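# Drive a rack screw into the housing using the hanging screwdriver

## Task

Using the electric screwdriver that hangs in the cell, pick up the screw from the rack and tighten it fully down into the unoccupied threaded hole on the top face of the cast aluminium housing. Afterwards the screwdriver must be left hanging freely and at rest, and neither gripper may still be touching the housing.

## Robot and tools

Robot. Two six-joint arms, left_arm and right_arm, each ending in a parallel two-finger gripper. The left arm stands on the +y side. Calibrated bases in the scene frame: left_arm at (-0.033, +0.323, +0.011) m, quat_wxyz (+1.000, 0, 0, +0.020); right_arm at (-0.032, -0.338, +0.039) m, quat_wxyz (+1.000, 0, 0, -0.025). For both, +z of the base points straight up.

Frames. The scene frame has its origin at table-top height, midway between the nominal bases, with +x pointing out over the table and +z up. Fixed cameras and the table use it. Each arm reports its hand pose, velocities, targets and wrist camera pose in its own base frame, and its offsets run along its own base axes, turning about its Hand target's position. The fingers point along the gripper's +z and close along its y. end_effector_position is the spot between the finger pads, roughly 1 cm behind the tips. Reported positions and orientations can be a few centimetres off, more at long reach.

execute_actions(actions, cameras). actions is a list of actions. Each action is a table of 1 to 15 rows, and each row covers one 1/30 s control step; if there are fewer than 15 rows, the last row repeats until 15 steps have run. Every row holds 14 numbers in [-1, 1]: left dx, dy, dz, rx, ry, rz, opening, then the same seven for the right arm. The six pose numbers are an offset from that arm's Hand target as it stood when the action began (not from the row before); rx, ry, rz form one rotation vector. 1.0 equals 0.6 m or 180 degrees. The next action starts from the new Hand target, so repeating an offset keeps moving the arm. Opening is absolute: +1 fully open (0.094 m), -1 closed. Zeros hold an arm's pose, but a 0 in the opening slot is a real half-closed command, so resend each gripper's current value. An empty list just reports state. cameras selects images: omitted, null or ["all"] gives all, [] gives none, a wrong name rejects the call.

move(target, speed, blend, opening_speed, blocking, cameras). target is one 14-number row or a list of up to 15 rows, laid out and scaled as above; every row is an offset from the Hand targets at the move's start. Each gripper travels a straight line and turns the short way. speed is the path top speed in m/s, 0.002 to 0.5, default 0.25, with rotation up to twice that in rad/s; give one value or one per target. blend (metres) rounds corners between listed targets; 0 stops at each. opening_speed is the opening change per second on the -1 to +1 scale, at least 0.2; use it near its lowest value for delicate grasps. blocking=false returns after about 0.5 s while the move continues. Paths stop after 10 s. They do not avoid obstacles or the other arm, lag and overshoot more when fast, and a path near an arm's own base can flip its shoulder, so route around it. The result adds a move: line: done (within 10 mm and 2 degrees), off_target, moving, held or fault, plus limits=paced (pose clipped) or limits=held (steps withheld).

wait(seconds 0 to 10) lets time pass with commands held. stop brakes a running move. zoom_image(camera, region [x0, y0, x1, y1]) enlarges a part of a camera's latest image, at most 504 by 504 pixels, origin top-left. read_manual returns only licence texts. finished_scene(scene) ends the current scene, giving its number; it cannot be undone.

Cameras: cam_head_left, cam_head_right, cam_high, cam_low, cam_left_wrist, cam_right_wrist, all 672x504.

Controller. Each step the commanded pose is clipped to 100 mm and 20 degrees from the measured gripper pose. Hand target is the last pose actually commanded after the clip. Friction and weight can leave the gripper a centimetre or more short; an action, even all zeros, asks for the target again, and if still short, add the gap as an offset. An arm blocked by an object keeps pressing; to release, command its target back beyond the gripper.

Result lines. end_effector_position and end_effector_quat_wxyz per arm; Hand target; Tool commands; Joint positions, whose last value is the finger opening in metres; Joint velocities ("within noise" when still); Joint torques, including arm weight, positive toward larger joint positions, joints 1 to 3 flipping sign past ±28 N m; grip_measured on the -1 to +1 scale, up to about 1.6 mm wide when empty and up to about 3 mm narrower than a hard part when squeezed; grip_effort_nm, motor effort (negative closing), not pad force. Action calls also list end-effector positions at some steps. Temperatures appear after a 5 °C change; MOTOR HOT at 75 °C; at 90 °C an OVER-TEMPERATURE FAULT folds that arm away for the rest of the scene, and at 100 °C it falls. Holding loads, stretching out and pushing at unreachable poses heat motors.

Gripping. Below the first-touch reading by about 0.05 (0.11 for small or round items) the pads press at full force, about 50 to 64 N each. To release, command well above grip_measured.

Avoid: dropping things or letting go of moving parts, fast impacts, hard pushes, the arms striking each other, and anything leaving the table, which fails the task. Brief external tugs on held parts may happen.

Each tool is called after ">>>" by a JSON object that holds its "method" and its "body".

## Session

>>> {"method": "execute_actions", "body": {"actions": []}}

>>> {"method": "zoom_image", "body": {"camera": "cam_head_right", "region": [330, 180, 500, 320]}}

Scene clock: 0.00 s.
left_arm: end_effector_position=(+0.3974, +0.0198, +0.1260) grip_measured=+1.000 grip_effort_nm=n/a end_effector_quat_wxyz=(+0.642, -0.052, +0.765, +0.020) | right_arm: end_effector_position=(+0.3878, -0.0199, +0.1208) grip_measured=+1.000 grip_effort_nm=n/a end_effector_quat_wxyz=(+0.631, +0.014, +0.775, -0.044)
Joint positions: left_arm=[0.006 1.565 0.319 1.069 -0.092 -0.053 0.094] | right_arm=[-0.027 1.525 0.289 1.034 0.059 -0.039 0.094]
Joint velocities: within noise
Joint torques (N m): no reading
Heat: left arm: 32 °C; right arm: 30 °C.
Hand target: left_arm +0.3988, +0.0199, +0.1304; +0.646, -0.052, +0.761, +0.020 | right_arm +0.3907, -0.0200, +0.1309; +0.643, +0.014, +0.765, -0.044
Tool commands: left_gripper/opening=+1.0 right_gripper/opening=+1.0

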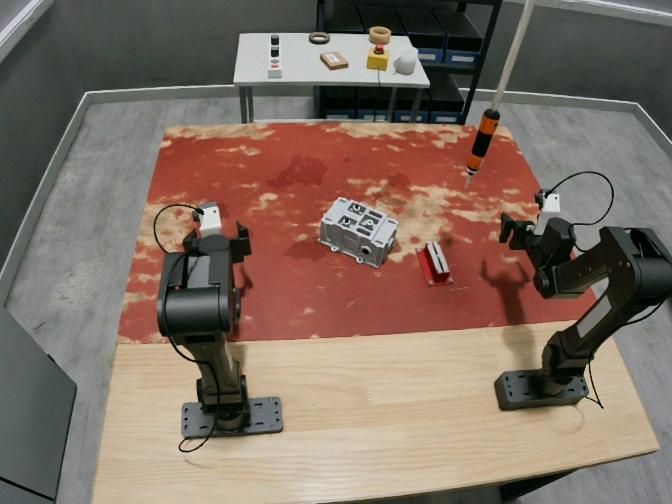

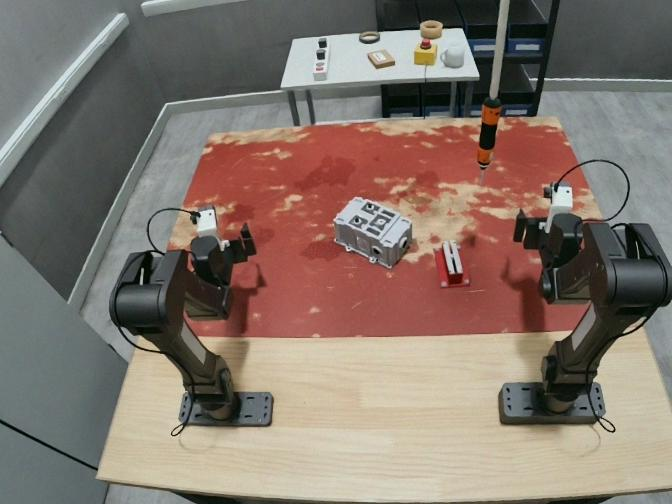

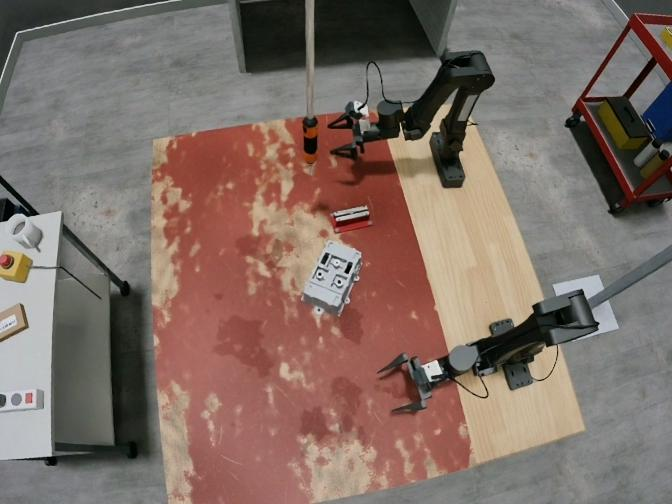

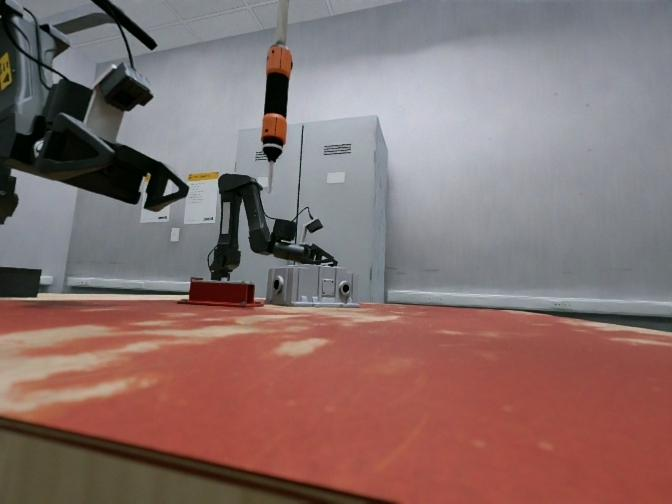

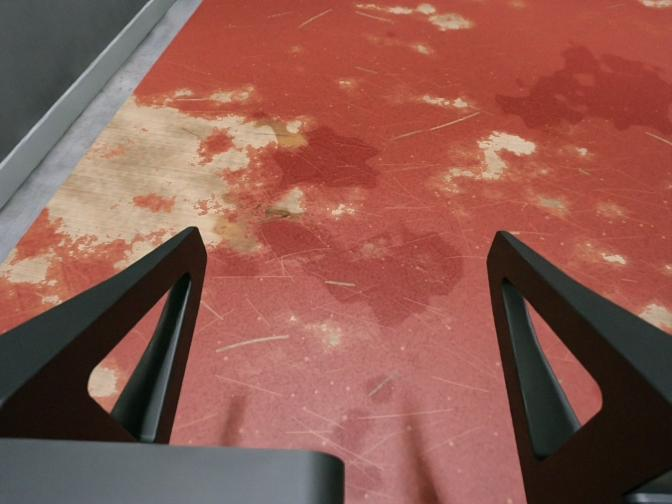

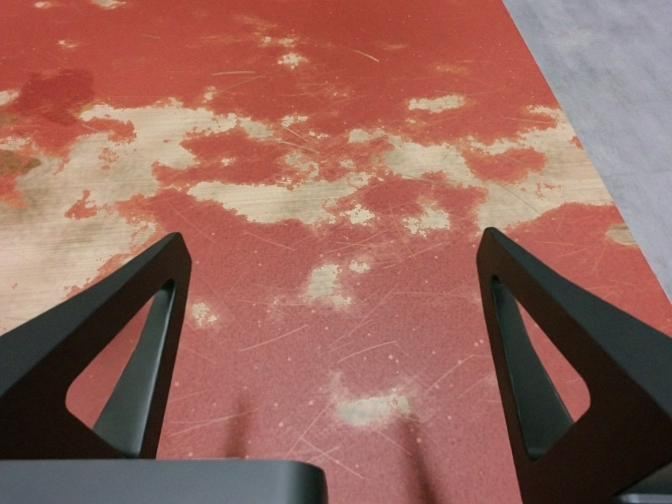

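Scaled by 2.965 from the camera's 672x504 image, which has a finer 960x720 frame.

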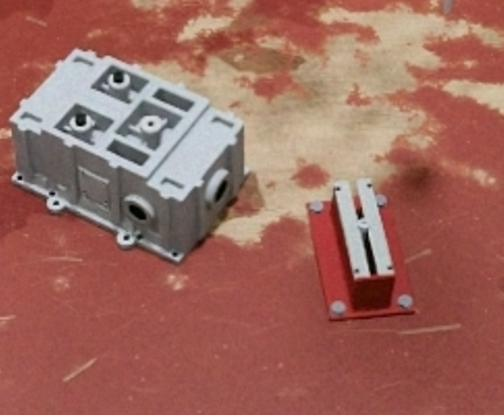

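>>> {"method": "move", "body": {"target": [[-0.02,-0.15,0.15,-0.008,-0.013,-0.13,1,-0.106,0.233,0.228,0.0135,-0.055,0.026,1],[-0.065,-0.633,0.098,-0.030,-0.053,-0.531,1,-0.106,0.233,0.228,0.0135,-0.055,0.026,1]], "speed": 0.22, "blend": 0.03}}

Scene clock: 22.20 s.
left_arm: end_effector_position=(+0.3564, -0.3557, +0.1897) grip_measured=+1.000 grip_effort_nm=-0.027 end_effector_quat_wxyz=(+0.501, +0.494, +0.506, -0.498) | right_arm: end_effector_position=(+0.3262, +0.1190, +0.2464) grip_measured=+1.000 grip_effort_nm=0.017 end_effector_quat_wxyz=(+0.694, -0.013, +0.720, -0.009)
Joint positions: left_arm=[-0.468 2.023 1.064 0.958 1.087 -0.008 0.094] | right_arm=[0.668 1.023 0.428 0.548 0.662 -0.003 0.094]
Joint torques (N m): left_arm=[-0.2 -8.08 9.69 1.57 0.15 0.04] | right_arm=[0.55 -3.96 10.1 1.43 0.15 0.04]
Heat: left arm: 33 °C; right arm: 35 °C.
Hand target: left_arm +0.3598, -0.3599, +0.1891; +0.500, +0.499, +0.500, -0.500 | right_arm +0.3271, +0.1197, +0.2676; +0.707, +0.000, +0.707, +0.000
Off the commanded pose: left_arm 0.005 m, 1 deg | right_arm 0.021 m, 3 deg.
move: off_target (right_arm)

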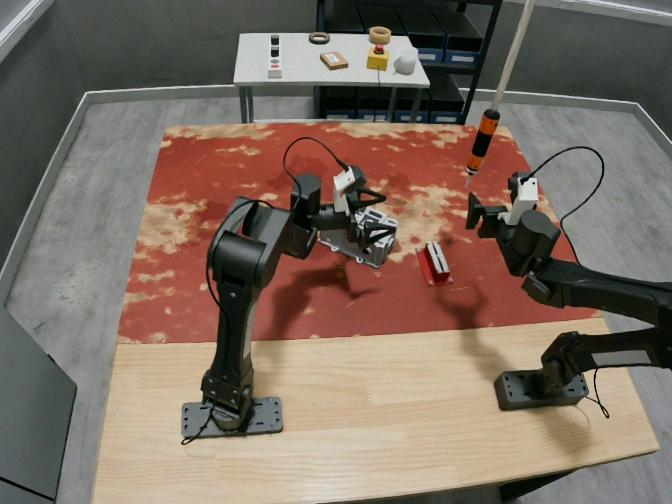

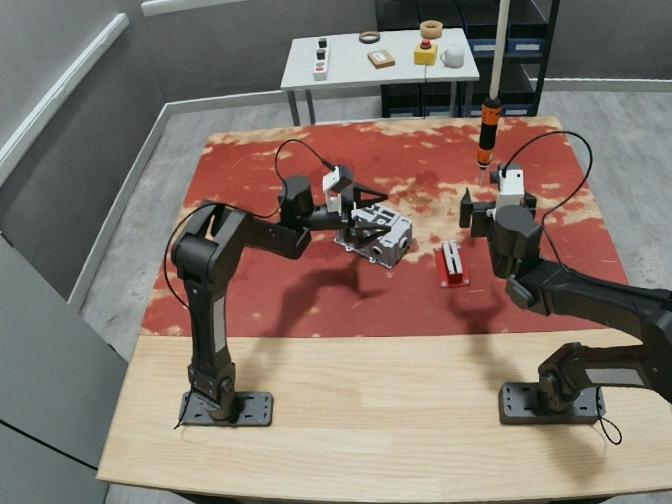

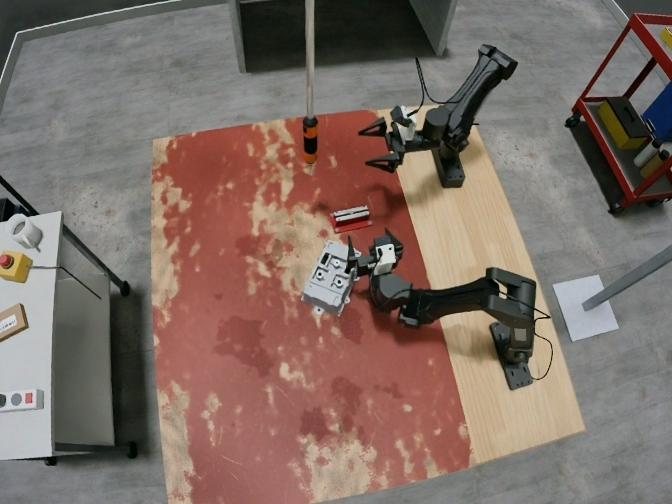

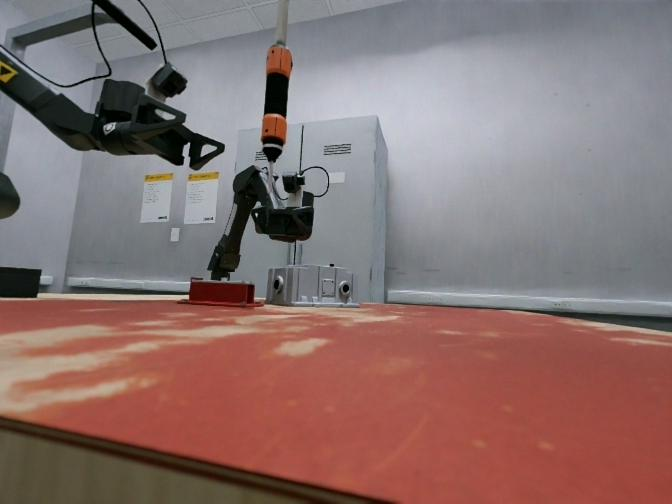

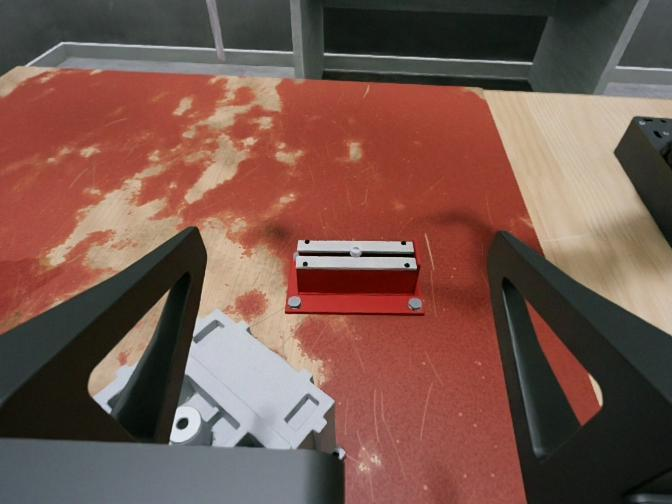

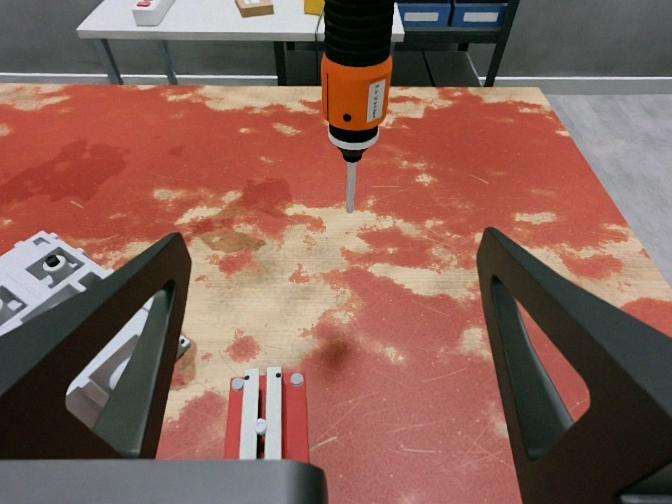

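>>> {"method": "move", "body": {"target": [0,0,0,0,0,0,1,0.135,-0.002,-0.02,0,0,0,1], "speed": 0.15, "cameras": ["cam_low","cam_right_wrist"]}}

Scene clock: 42.83 s.
left_arm: end_effector_position=(+0.3563, -0.3558, +0.1899) grip_measured=+1.000 grip_effort_nm=-0.022 end_effector_quat_wxyz=(+0.501, +0.494, +0.506, -0.498) | right_arm: end_effector_position=(+0.4004, +0.1152, +0.2353) grip_measured=+1.000 grip_effort_nm=0.022 end_effector_quat_wxyz=(+0.688, -0.008, +0.725, -0.013)
Joint positions: left_arm=[-0.468 2.023 1.065 0.958 1.088 -0.008 0.094] | right_arm=[0.478 1.354 0.583 0.713 0.485 -0.003 0.094]
Joint torques (N m): left_arm=[-0.25 -8.05 9.68 1.58 0.13 0.05] | right_arm=[-0.57 -4.52 9.57 1.84 -0.1 0.01]
Hand target: left_arm +0.3599, -0.3599, +0.1891; +0.500, +0.499, +0.500, -0.500 | right_arm +0.4081, +0.1186, +0.2556; +0.707, +0.000, +0.707, +0.000
Off the commanded pose: left_arm 0.005 m, 1 deg | right_arm 0.022 m, 3 deg.
move: off_target (right_arm)
Images, in order: cam_low, cam_right_wrist.

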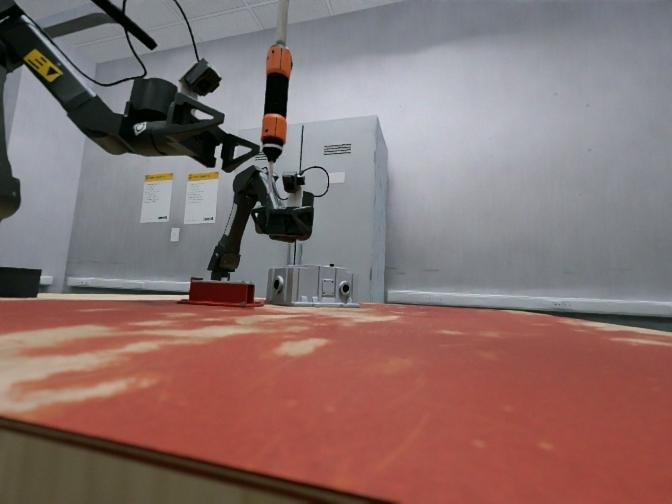

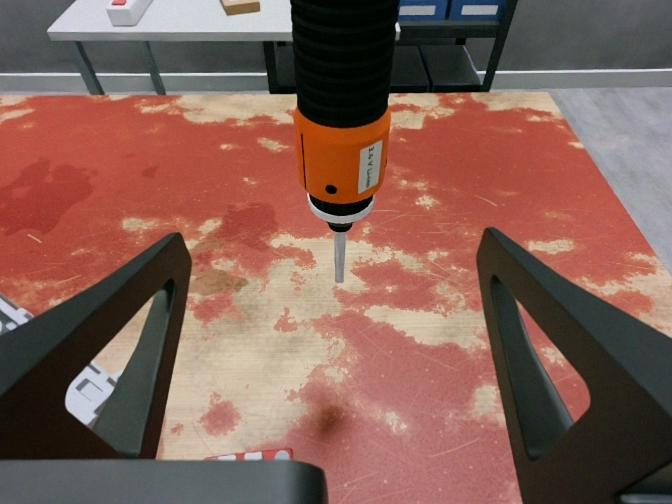

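>>> {"method": "move", "body": {"target": [0,0,0,0,0,0,1,0.121,0.005,-0.012,0,0,0,1], "speed": 0.12, "cameras": ["cam_low","cam_right_wrist"]}}

Scene clock: 54.90 s.
left_arm: end_effector_position=(+0.3563, -0.3558, +0.1899) grip_measured=+1.000 grip_effort_nm=-0.027 end_effector_quat_wxyz=(+0.501, +0.494, +0.506, -0.498) | right_arm: end_effector_position=(+0.4725, +0.1186, +0.2286) grip_measured=+1.000 grip_effort_nm=0.022 end_effector_quat_wxyz=(+0.688, -0.006, +0.726, -0.011)
Joint positions: left_arm=[-0.468 2.023 1.065 0.958 1.088 -0.008 0.094] | right_arm=[0.384 1.638 0.811 0.768 0.391 -0.003 0.094]
Joint torques (N m): left_arm=[-0.23 -8.05 9.68 1.58 0.12 0.06] | right_arm=[-0.57 -7.24 9.51 1.79 -0.1 0.04]
Hand target: left_arm +0.3599, -0.3599, +0.1891; +0.500, +0.499, +0.500, -0.500 | right_arm +0.4807, +0.1216, +0.2485; +0.707, +0.000, +0.707, +0.000
Off the commanded pose: left_arm 0.005 m, 1 deg | right_arm 0.022 m, 3 deg.
move: off_target (right_arm)
Images, in order: cam_low, cam_right_wrist.

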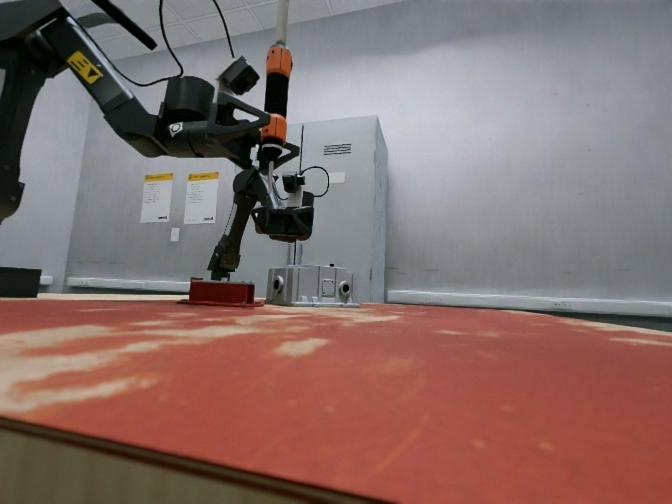

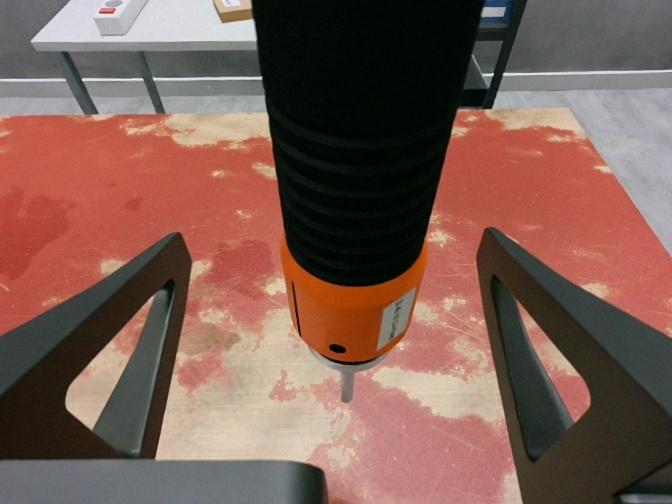

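>>> {"method": "move", "body": {"target": [[0,0,0,0,0,0,1,-0.004,-0.012,0.002,0,0,0,1],[0,0,0,0,0,0,1,-0.004,-0.012,0.002,0,0,0,-0.35]], "speed": 0.1, "opening_speed": 0.7, "cameras": ["cam_low","cam_right_wrist","cam_left_wrist"]}}

>>> {"method": "zoom_image", "body": {"camera": "cam_low", "region": [200, 0, 320, 220]}}

Scene clock: 65.43 s.
left_arm: end_effector_position=(+0.3563, -0.3558, +0.1899) grip_measured=+1.000 grip_effort_nm=-0.017 end_effector_quat_wxyz=(+0.501, +0.494, +0.506, -0.498) | right_arm: end_effector_position=(+0.4746, +0.1139, +0.2286) grip_measured=-0.211 grip_effort_nm=-1.004 end_effector_quat_wxyz=(+0.688, -0.007, +0.726, -0.010)
Joint positions: left_arm=[-0.468 2.023 1.065 0.958 1.088 -0.008 0.094] | right_arm=[0.366 1.638 0.811 0.769 0.371 -0.003 0.037]
Joint torques (N m): left_arm=[-0.21 -8.06 9.69 1.58 0.12 0.05] | right_arm=[-0.47 -8.66 8.31 1.81 -0.05 0.03]
Hand target: left_arm +0.3599, -0.3599, +0.1891; +0.500, +0.499, +0.500, -0.500 | right_arm +0.4783, +0.1143, +0.2496; +0.707, +0.000, +0.707, +0.000
Off the commanded pose: left_arm 0.005 m, 1 deg | right_arm 0.021 m, 3 deg.
move: off_target (right_arm); target 2's new opening was sent with right_arm's hand 0.021 m and 3 deg from that target
Images, in order: cam_low, cam_left_wrist, cam_right_wrist.

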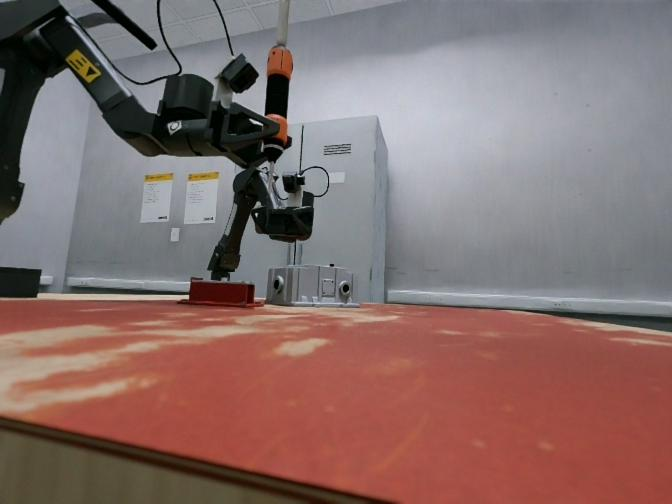

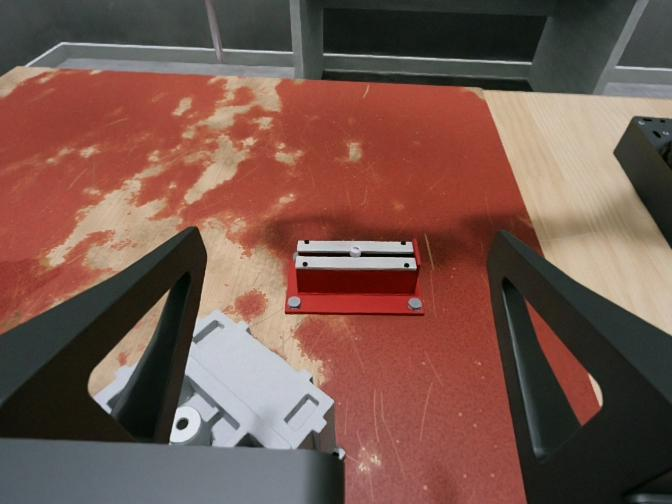

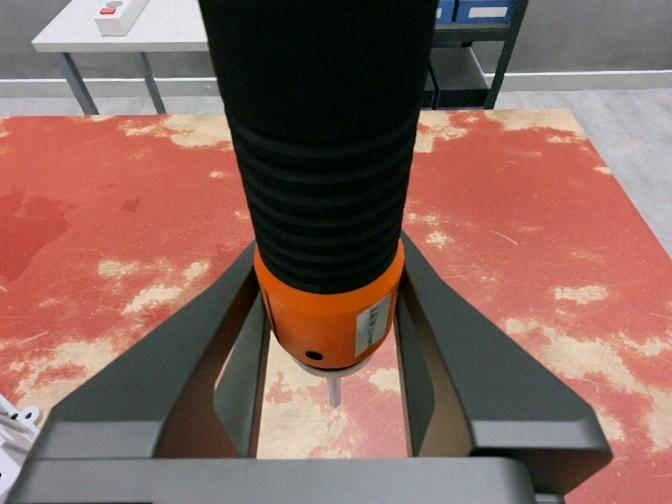

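Scaled by 2.291 from the camera's 672x504 image, which has a finer 960x720 frame.

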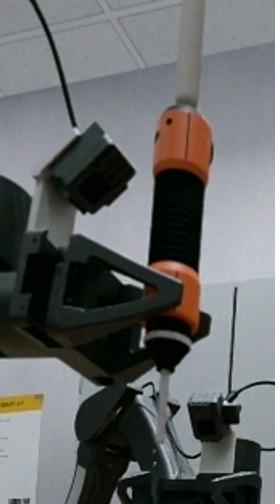

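>>> {"method": "move", "body": {"target": [0,0,0,0,0,0,1,-0.202,0.1045,-0.153,0,0.0167,0,-0.35], "speed": 0.15, "cameras": ["cam_left_wrist","cam_right_wrist","cam_low"]}}

>>> {"method": "zoom_image", "body": {"camera": "cam_left_wrist", "region": [280, 160, 440, 320]}}

>>> {"method": "zoom_image", "body": {"camera": "cam_right_wrist", "region": [270, 360, 410, 480]}}

Scene clock: 101.53 s.
left_arm: end_effector_position=(+0.3563, -0.3558, +0.1899) grip_measured=+1.000 grip_effort_nm=-0.022 end_effector_quat_wxyz=(+0.501, +0.494, +0.506, -0.498) | right_arm: end_effector_position=(+0.3592, +0.1791, +0.1617) grip_measured=-0.211 grip_effort_nm=-1.013 end_effector_quat_wxyz=(+0.688, -0.002, +0.726, +0.003)
Joint positions: left_arm=[-0.468 2.023 1.065 0.958 1.088 -0.008 0.094] | right_arm=[0.773 1.638 0.445 1.12 0.765 0.052 0.037]
Joint torques (N m): left_arm=[-0.2 -8.03 9.66 1.58 0.12 0.06] | right_arm=[0.27 -5.33 3.85 1.65 0.18 -0.02]
Heat: left arm: 36 °C; right arm: 40 °C.
Hand target: left_arm +0.3599, -0.3599, +0.1891; +0.500, +0.499, +0.500, -0.500 | right_arm +0.3572, +0.1771, +0.1578; +0.688, +0.000, +0.726, +0.000
Off the commanded pose: left_arm 0.005 m, 1 deg | right_arm 0.005 m, 0 deg.
move: done
Images, in order: cam_low, cam_left_wrist, cam_right_wrist.

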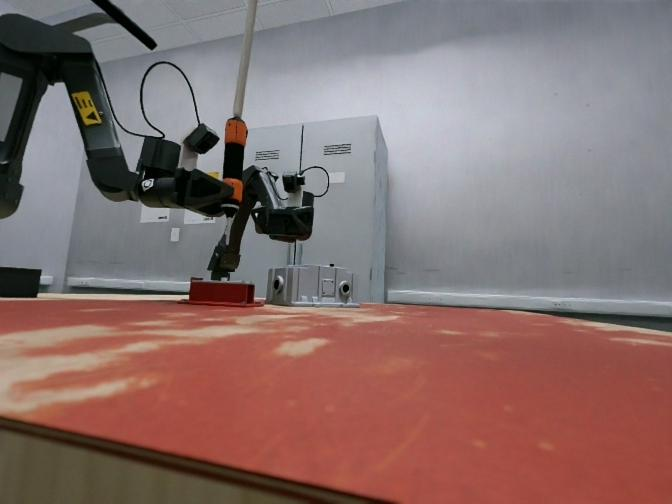

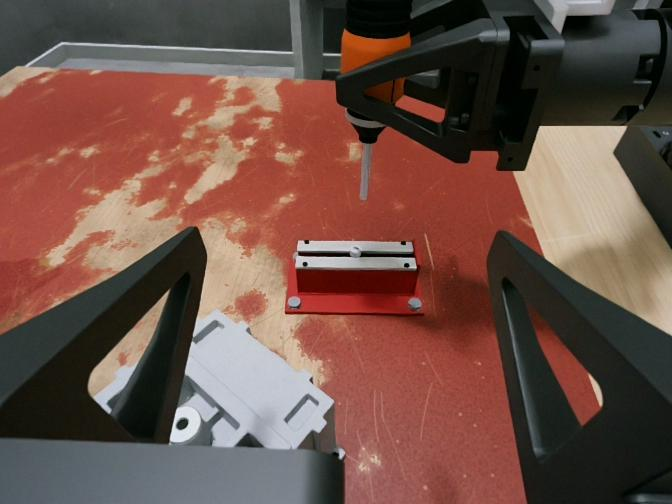

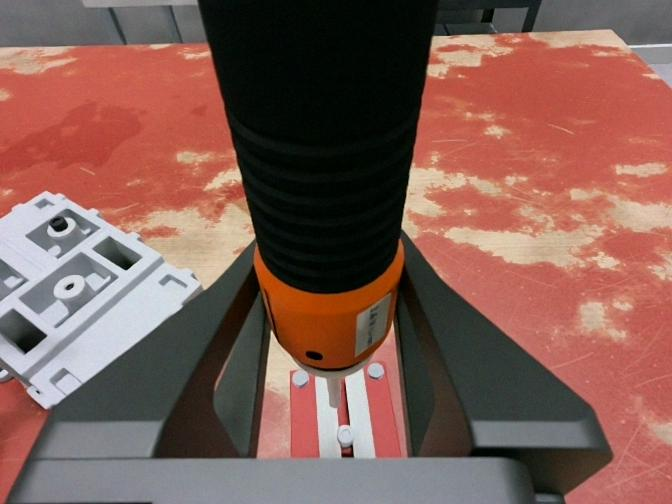

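Scaled by 3.150 from the camera's 672x504 image, which has a finer 960x720 frame.

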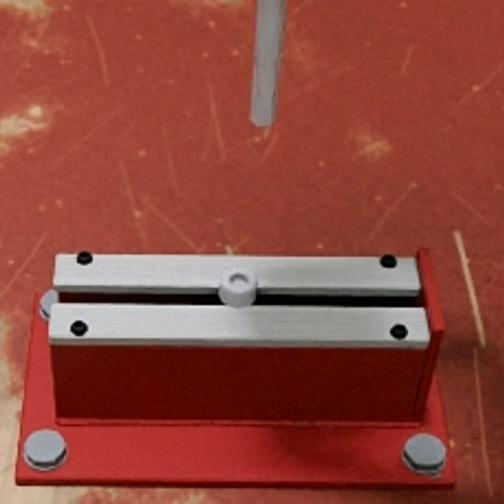

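Scaled by 3.600 from the camera's 672x504 image, which has a finer 960x720 frame.

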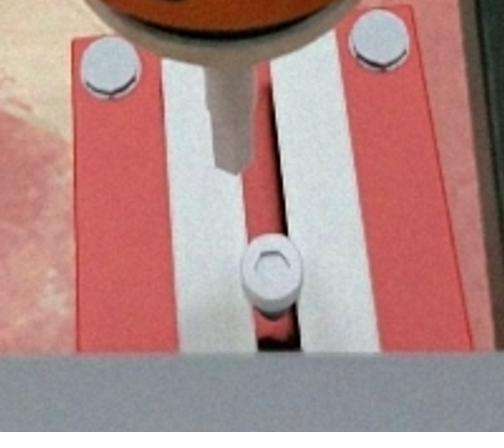

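>>> {"method": "move", "body": {"target": [0,0,0,0,0,0,1,0.009,-0.007,-0.056,0,0,0,-0.35], "speed": 0.08, "cameras": ["cam_left_wrist","cam_right_wrist"]}}

>>> {"method": "zoom_image", "body": {"camera": "cam_left_wrist", "region": [300, 180, 410, 290]}}

>>> {"method": "zoom_image", "body": {"camera": "cam_right_wrist", "region": [280, 360, 390, 460]}}

Scene clock: 118.80 s.
left_arm: end_effector_position=(+0.3563, -0.3558, +0.1899) grip_measured=+1.000 grip_effort_nm=-0.027 end_effector_quat_wxyz=(+0.501, +0.494, +0.506, -0.498) | right_arm: end_effector_position=(+0.3636, +0.1733, +0.1287) grip_measured=-0.211 grip_effort_nm=-1.013 end_effector_quat_wxyz=(+0.689, +0.006, +0.724, -0.001)
Joint positions: left_arm=[-0.468 2.023 1.065 0.958 1.088 -0.008 0.094] | right_arm=[0.752 1.823 0.416 1.34 0.761 0.053 0.037]
Joint torques (N m): left_arm=[-0.2 -8.06 9.69 1.59 0.13 0.06] | right_arm=[-0.46 -5.9 2.71 1.64 -0.02 -0.08]
Hand target: left_arm +0.3599, -0.3599, +0.1891; +0.500, +0.499, +0.500, -0.500 | right_arm +0.3625, +0.1729, +0.1243; +0.688, +0.000, +0.726, +0.000
Off the commanded pose: left_arm 0.005 m, 1 deg | right_arm 0.005 m, 1 deg.
move: done
Images, in order: cam_left_wrist, cam_right_wrist.

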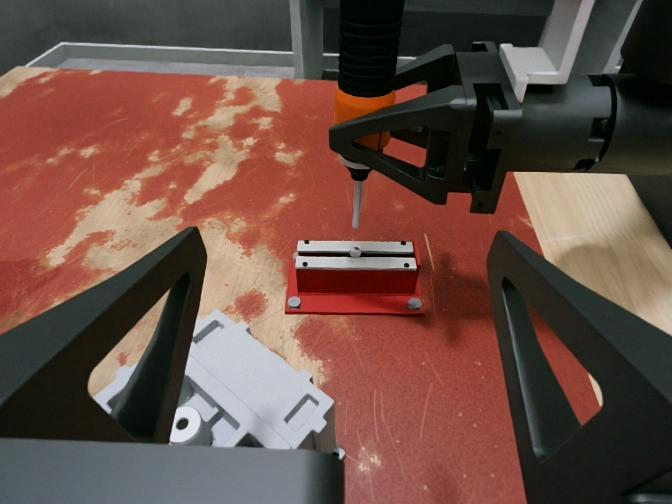

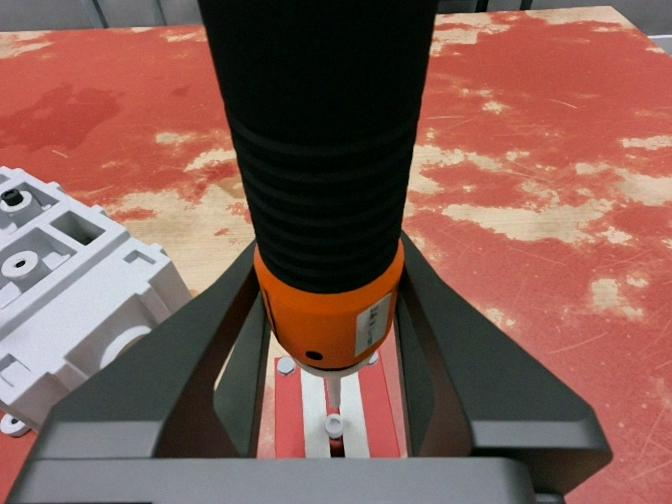

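Scaled by 4.582 from the camera's 672x504 image, which has a finer 960x720 frame.

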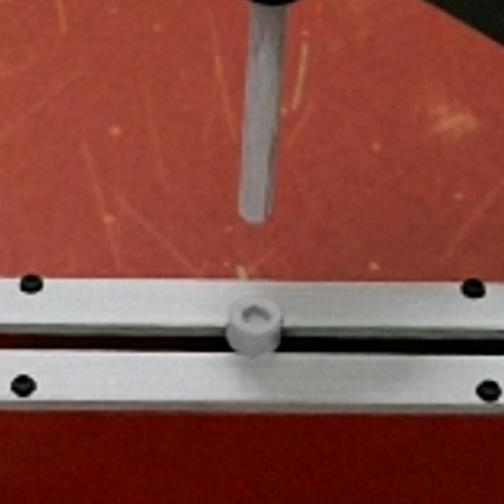

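Scaled by 4.582 from the camera's 672x504 image, which has a finer 960x720 frame.

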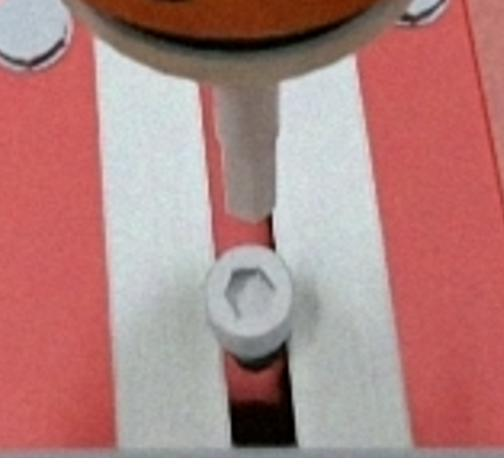

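>>> {"method": "move", "body": {"target": [0,0,0,0,0,0,1,0,0.0,-0.040,0,0,0,-0.35], "speed": 0.05, "cameras": ["cam_left_wrist","cam_right_wrist"]}}

>>> {"method": "zoom_image", "body": {"camera": "cam_left_wrist", "region": [300, 180, 410, 290]}}

>>> {"method": "zoom_image", "body": {"camera": "cam_right_wrist", "region": [280, 360, 390, 460]}}

Scene clock: 137.93 s.
left_arm: end_effector_position=(+0.3563, -0.3558, +0.1899) grip_measured=+1.000 grip_effort_nm=-0.027 end_effector_quat_wxyz=(+0.501, +0.494, +0.506, -0.498) | right_arm: end_effector_position=(+0.3649, +0.1751, +0.1057) grip_measured=-0.211 grip_effort_nm=-1.004 end_effector_quat_wxyz=(+0.691, +0.006, +0.723, +0.001)
Joint positions: left_arm=[-0.468 2.023 1.065 0.958 1.088 -0.008 0.094] | right_arm=[0.752 1.966 0.416 1.487 0.758 0.054 0.037]
Joint torques (N m): left_arm=[-0.23 -8.06 9.66 1.58 0.13 0.05] | right_arm=[-0.36 -6.32 1.72 1.73 -0.07 -0.1]
Hand target: left_arm +0.3599, -0.3599, +0.1891; +0.500, +0.499, +0.500, -0.500 | right_arm +0.3625, +0.1729, +0.1003; +0.688, +0.000, +0.726, +0.000
Off the commanded pose: left_arm 0.005 m, 1 deg | right_arm 0.006 m, 1 deg.
move: done
Images, in order: cam_left_wrist, cam_right_wrist.

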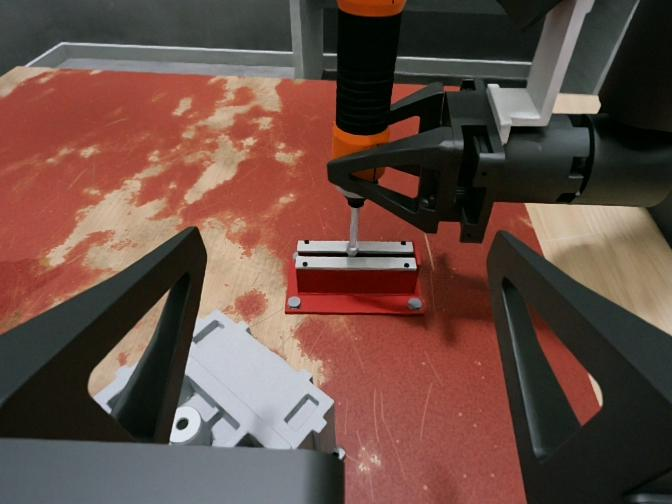

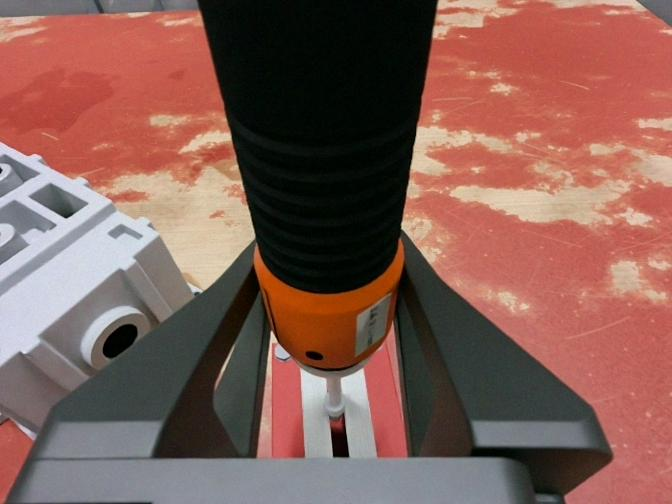

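Scaled by 4.582 from the camera's 672x504 image, which has a finer 960x720 frame.

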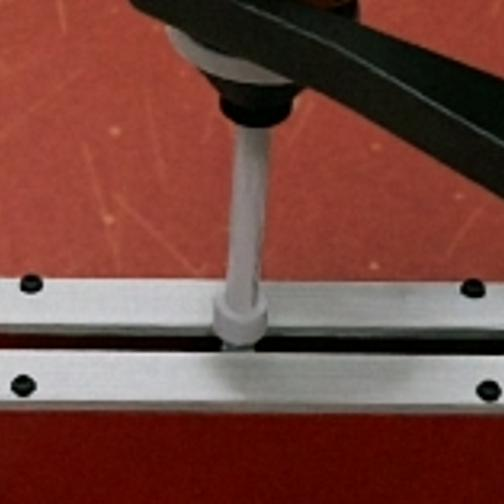

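Scaled by 4.582 from the camera's 672x504 image, which has a finer 960x720 frame.

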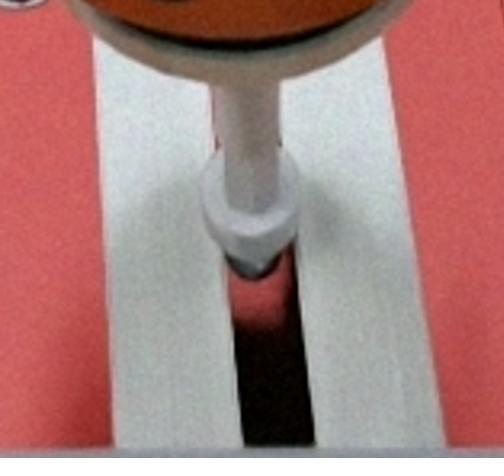

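>>> {"method": "move", "body": {"target": [[0.05,0.308,0.05,0,0,0,1,0,0,0.19,0,0,0,-0.35],[0.18,0.308,-0.033,0,0,0,1,0.06,0.1,0.19,0,0,0,-0.35],[0.18,0.308,-0.033,0,0,0,1,0.126,0.287,0.161,0,0,0,-0.35]], "speed": [0.12,0.15,0.15], "blend": 0.02, "cameras": ["cam_left_wrist","cam_right_wrist","cam_high"]}}

>>> {"method": "zoom_image", "body": {"camera": "cam_left_wrist", "region": [310, 80, 470, 220]}}

>>> {"method": "zoom_image", "body": {"camera": "cam_right_wrist", "region": [270, 350, 410, 470]}}

Scene clock: 165.70 s.
left_arm: end_effector_position=(+0.4634, -0.1750, +0.1740) grip_measured=+1.000 grip_effort_nm=-0.027 end_effector_quat_wxyz=(+0.507, +0.499, +0.500, -0.494) | right_arm: end_effector_position=(+0.4358, +0.3381, +0.1931) grip_measured=-0.211 grip_effort_nm=-1.013 end_effector_quat_wxyz=(+0.688, +0.001, +0.726, +0.000)
Joint positions: left_arm=[0.005 2.267 1.381 0.948 1.562 -0.05 0.094] | right_arm=[0.918 2.07 1.235 0.745 0.918 0.073 0.037]
Joint torques (N m): left_arm=[-0.01 -9.69 9.55 1.16 0.07 -0.07] | right_arm=[0.42 -10.74 9.09 1.17 0.05 -0.04]
Hand target: left_arm +0.4678, -0.1751, +0.1694; +0.501, +0.499, +0.500, -0.500 | right_arm +0.4381, +0.3451, +0.1969; +0.688, +0.000, +0.726, +0.000
Off the commanded pose: left_arm 0.006 m, 1 deg | right_arm 0.008 m, 0 deg.
joint sent to its limit (left arm) — joint 5 (wrist yaw), upper limit. The joint targets still meet the commanded pose.
move: done
Images, in order: cam_high, cam_left_wrist, cam_right_wrist.

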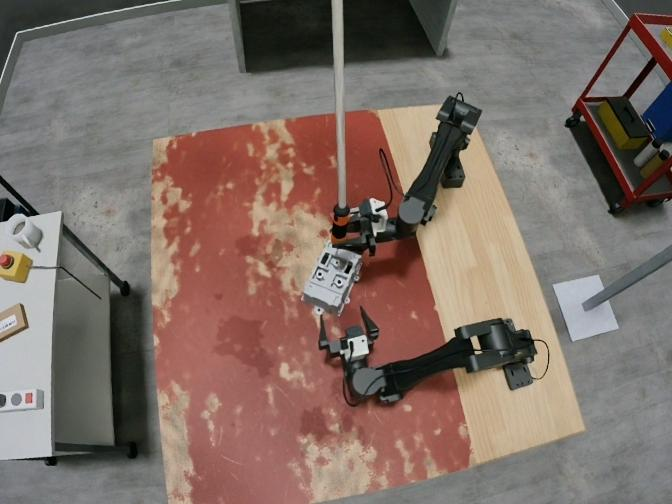

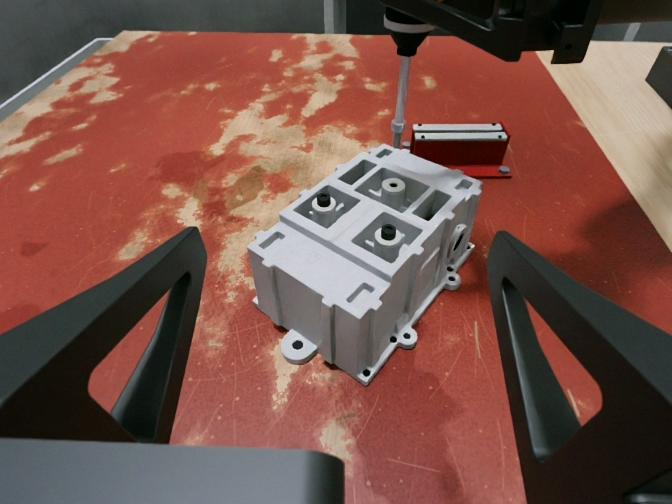

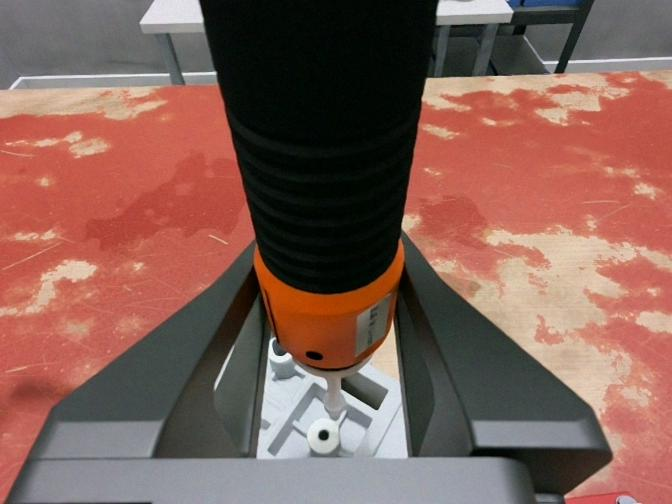

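Scaled by 3.150 from the camera's 672x504 image, which has a finer 960x720 frame.

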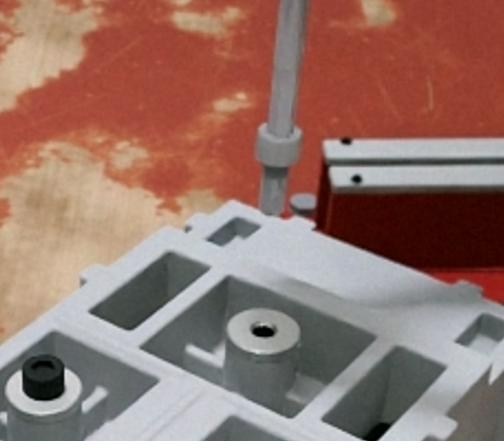

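Scaled by 3.600 from the camera's 672x504 image, which has a finer 960x720 frame.

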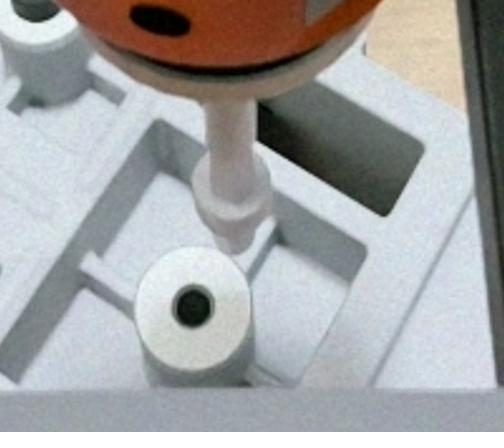

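>>> {"method": "move", "body": {"target": [0,0,0,0,0,0,1,0,0.011,-0.034,0,0,0,-0.35], "speed": 0.07, "cameras": ["cam_left_wrist","cam_right_wrist"]}}

>>> {"method": "zoom_image", "body": {"camera": "cam_left_wrist", "region": [340, 100, 440, 210]}}

>>> {"method": "zoom_image", "body": {"camera": "cam_right_wrist", "region": [280, 360, 390, 460]}}

Scene clock: 188.00 s.
left_arm: end_effector_position=(+0.4634, -0.1750, +0.1740) grip_measured=+1.000 grip_effort_nm=-0.032 end_effector_quat_wxyz=(+0.507, +0.499, +0.500, -0.494) | right_arm: end_effector_position=(+0.4364, +0.3419, +0.1672) grip_measured=-0.211 grip_effort_nm=-1.013 end_effector_quat_wxyz=(+0.680, -0.006, +0.733, -0.011)
Joint positions: left_arm=[0.005 2.267 1.381 0.948 1.562 -0.05 0.094] | right_arm=[0.923 2.128 1.236 0.765 0.928 0.078 0.037]
Joint torques (N m): left_arm=[0.02 -9.7 9.52 1.16 0.08 -0.06] | right_arm=[0.84 -11 9.02 1.54 0.07 -0.04]
Hand target: left_arm +0.4678, -0.1751, +0.1694; +0.501, +0.499, +0.500, -0.500 | right_arm +0.4382, +0.3516, +0.1765; +0.688, +0.000, +0.726, +0.000
Off the commanded pose: left_arm 0.006 m, 1 deg | right_arm 0.014 m, 2 deg.
joint sent to its limit (left arm) — joint 5 (wrist yaw), upper limit. The joint targets still meet the commanded pose.
move: off_target (right_arm)
Images, in order: cam_left_wrist, cam_right_wrist.

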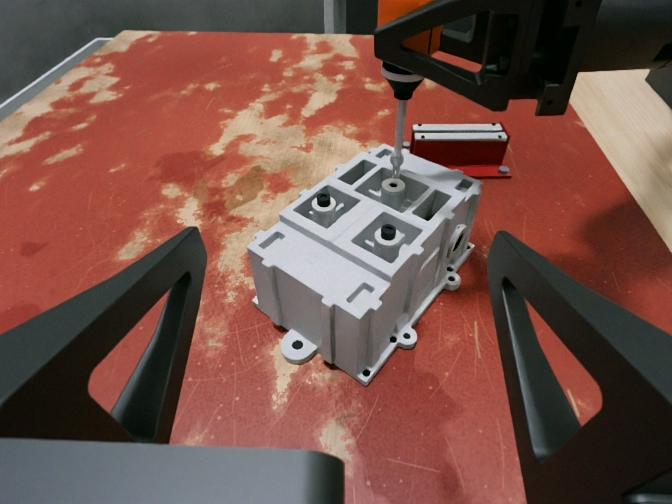

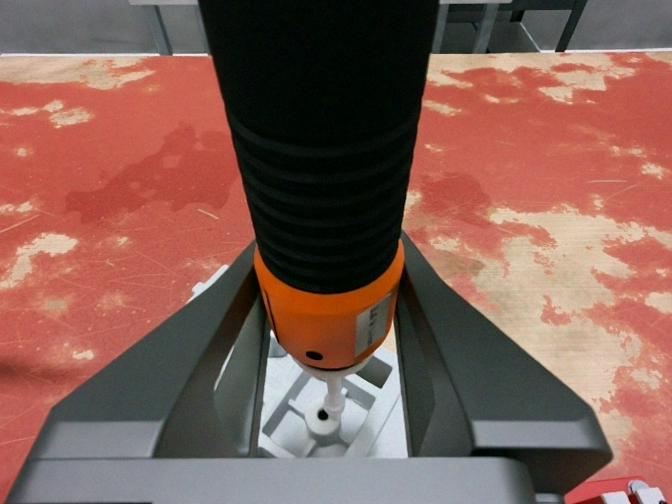

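Scaled by 4.582 from the camera's 672x504 image, which has a finer 960x720 frame.

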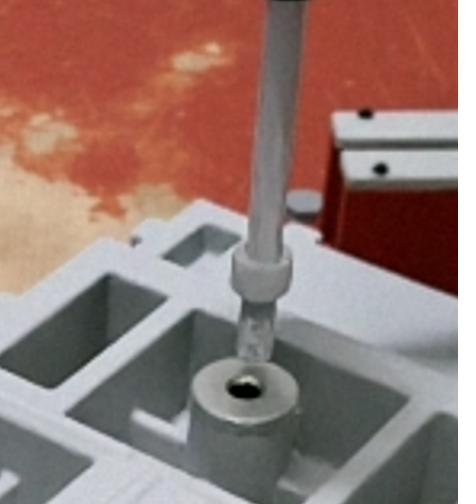

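Scaled by 4.582 from the camera's 672x504 image, which has a finer 960x720 frame.

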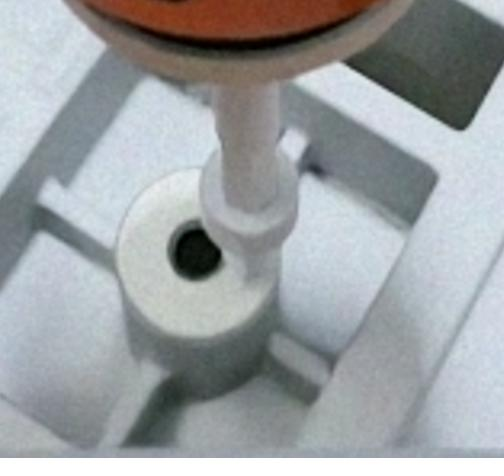

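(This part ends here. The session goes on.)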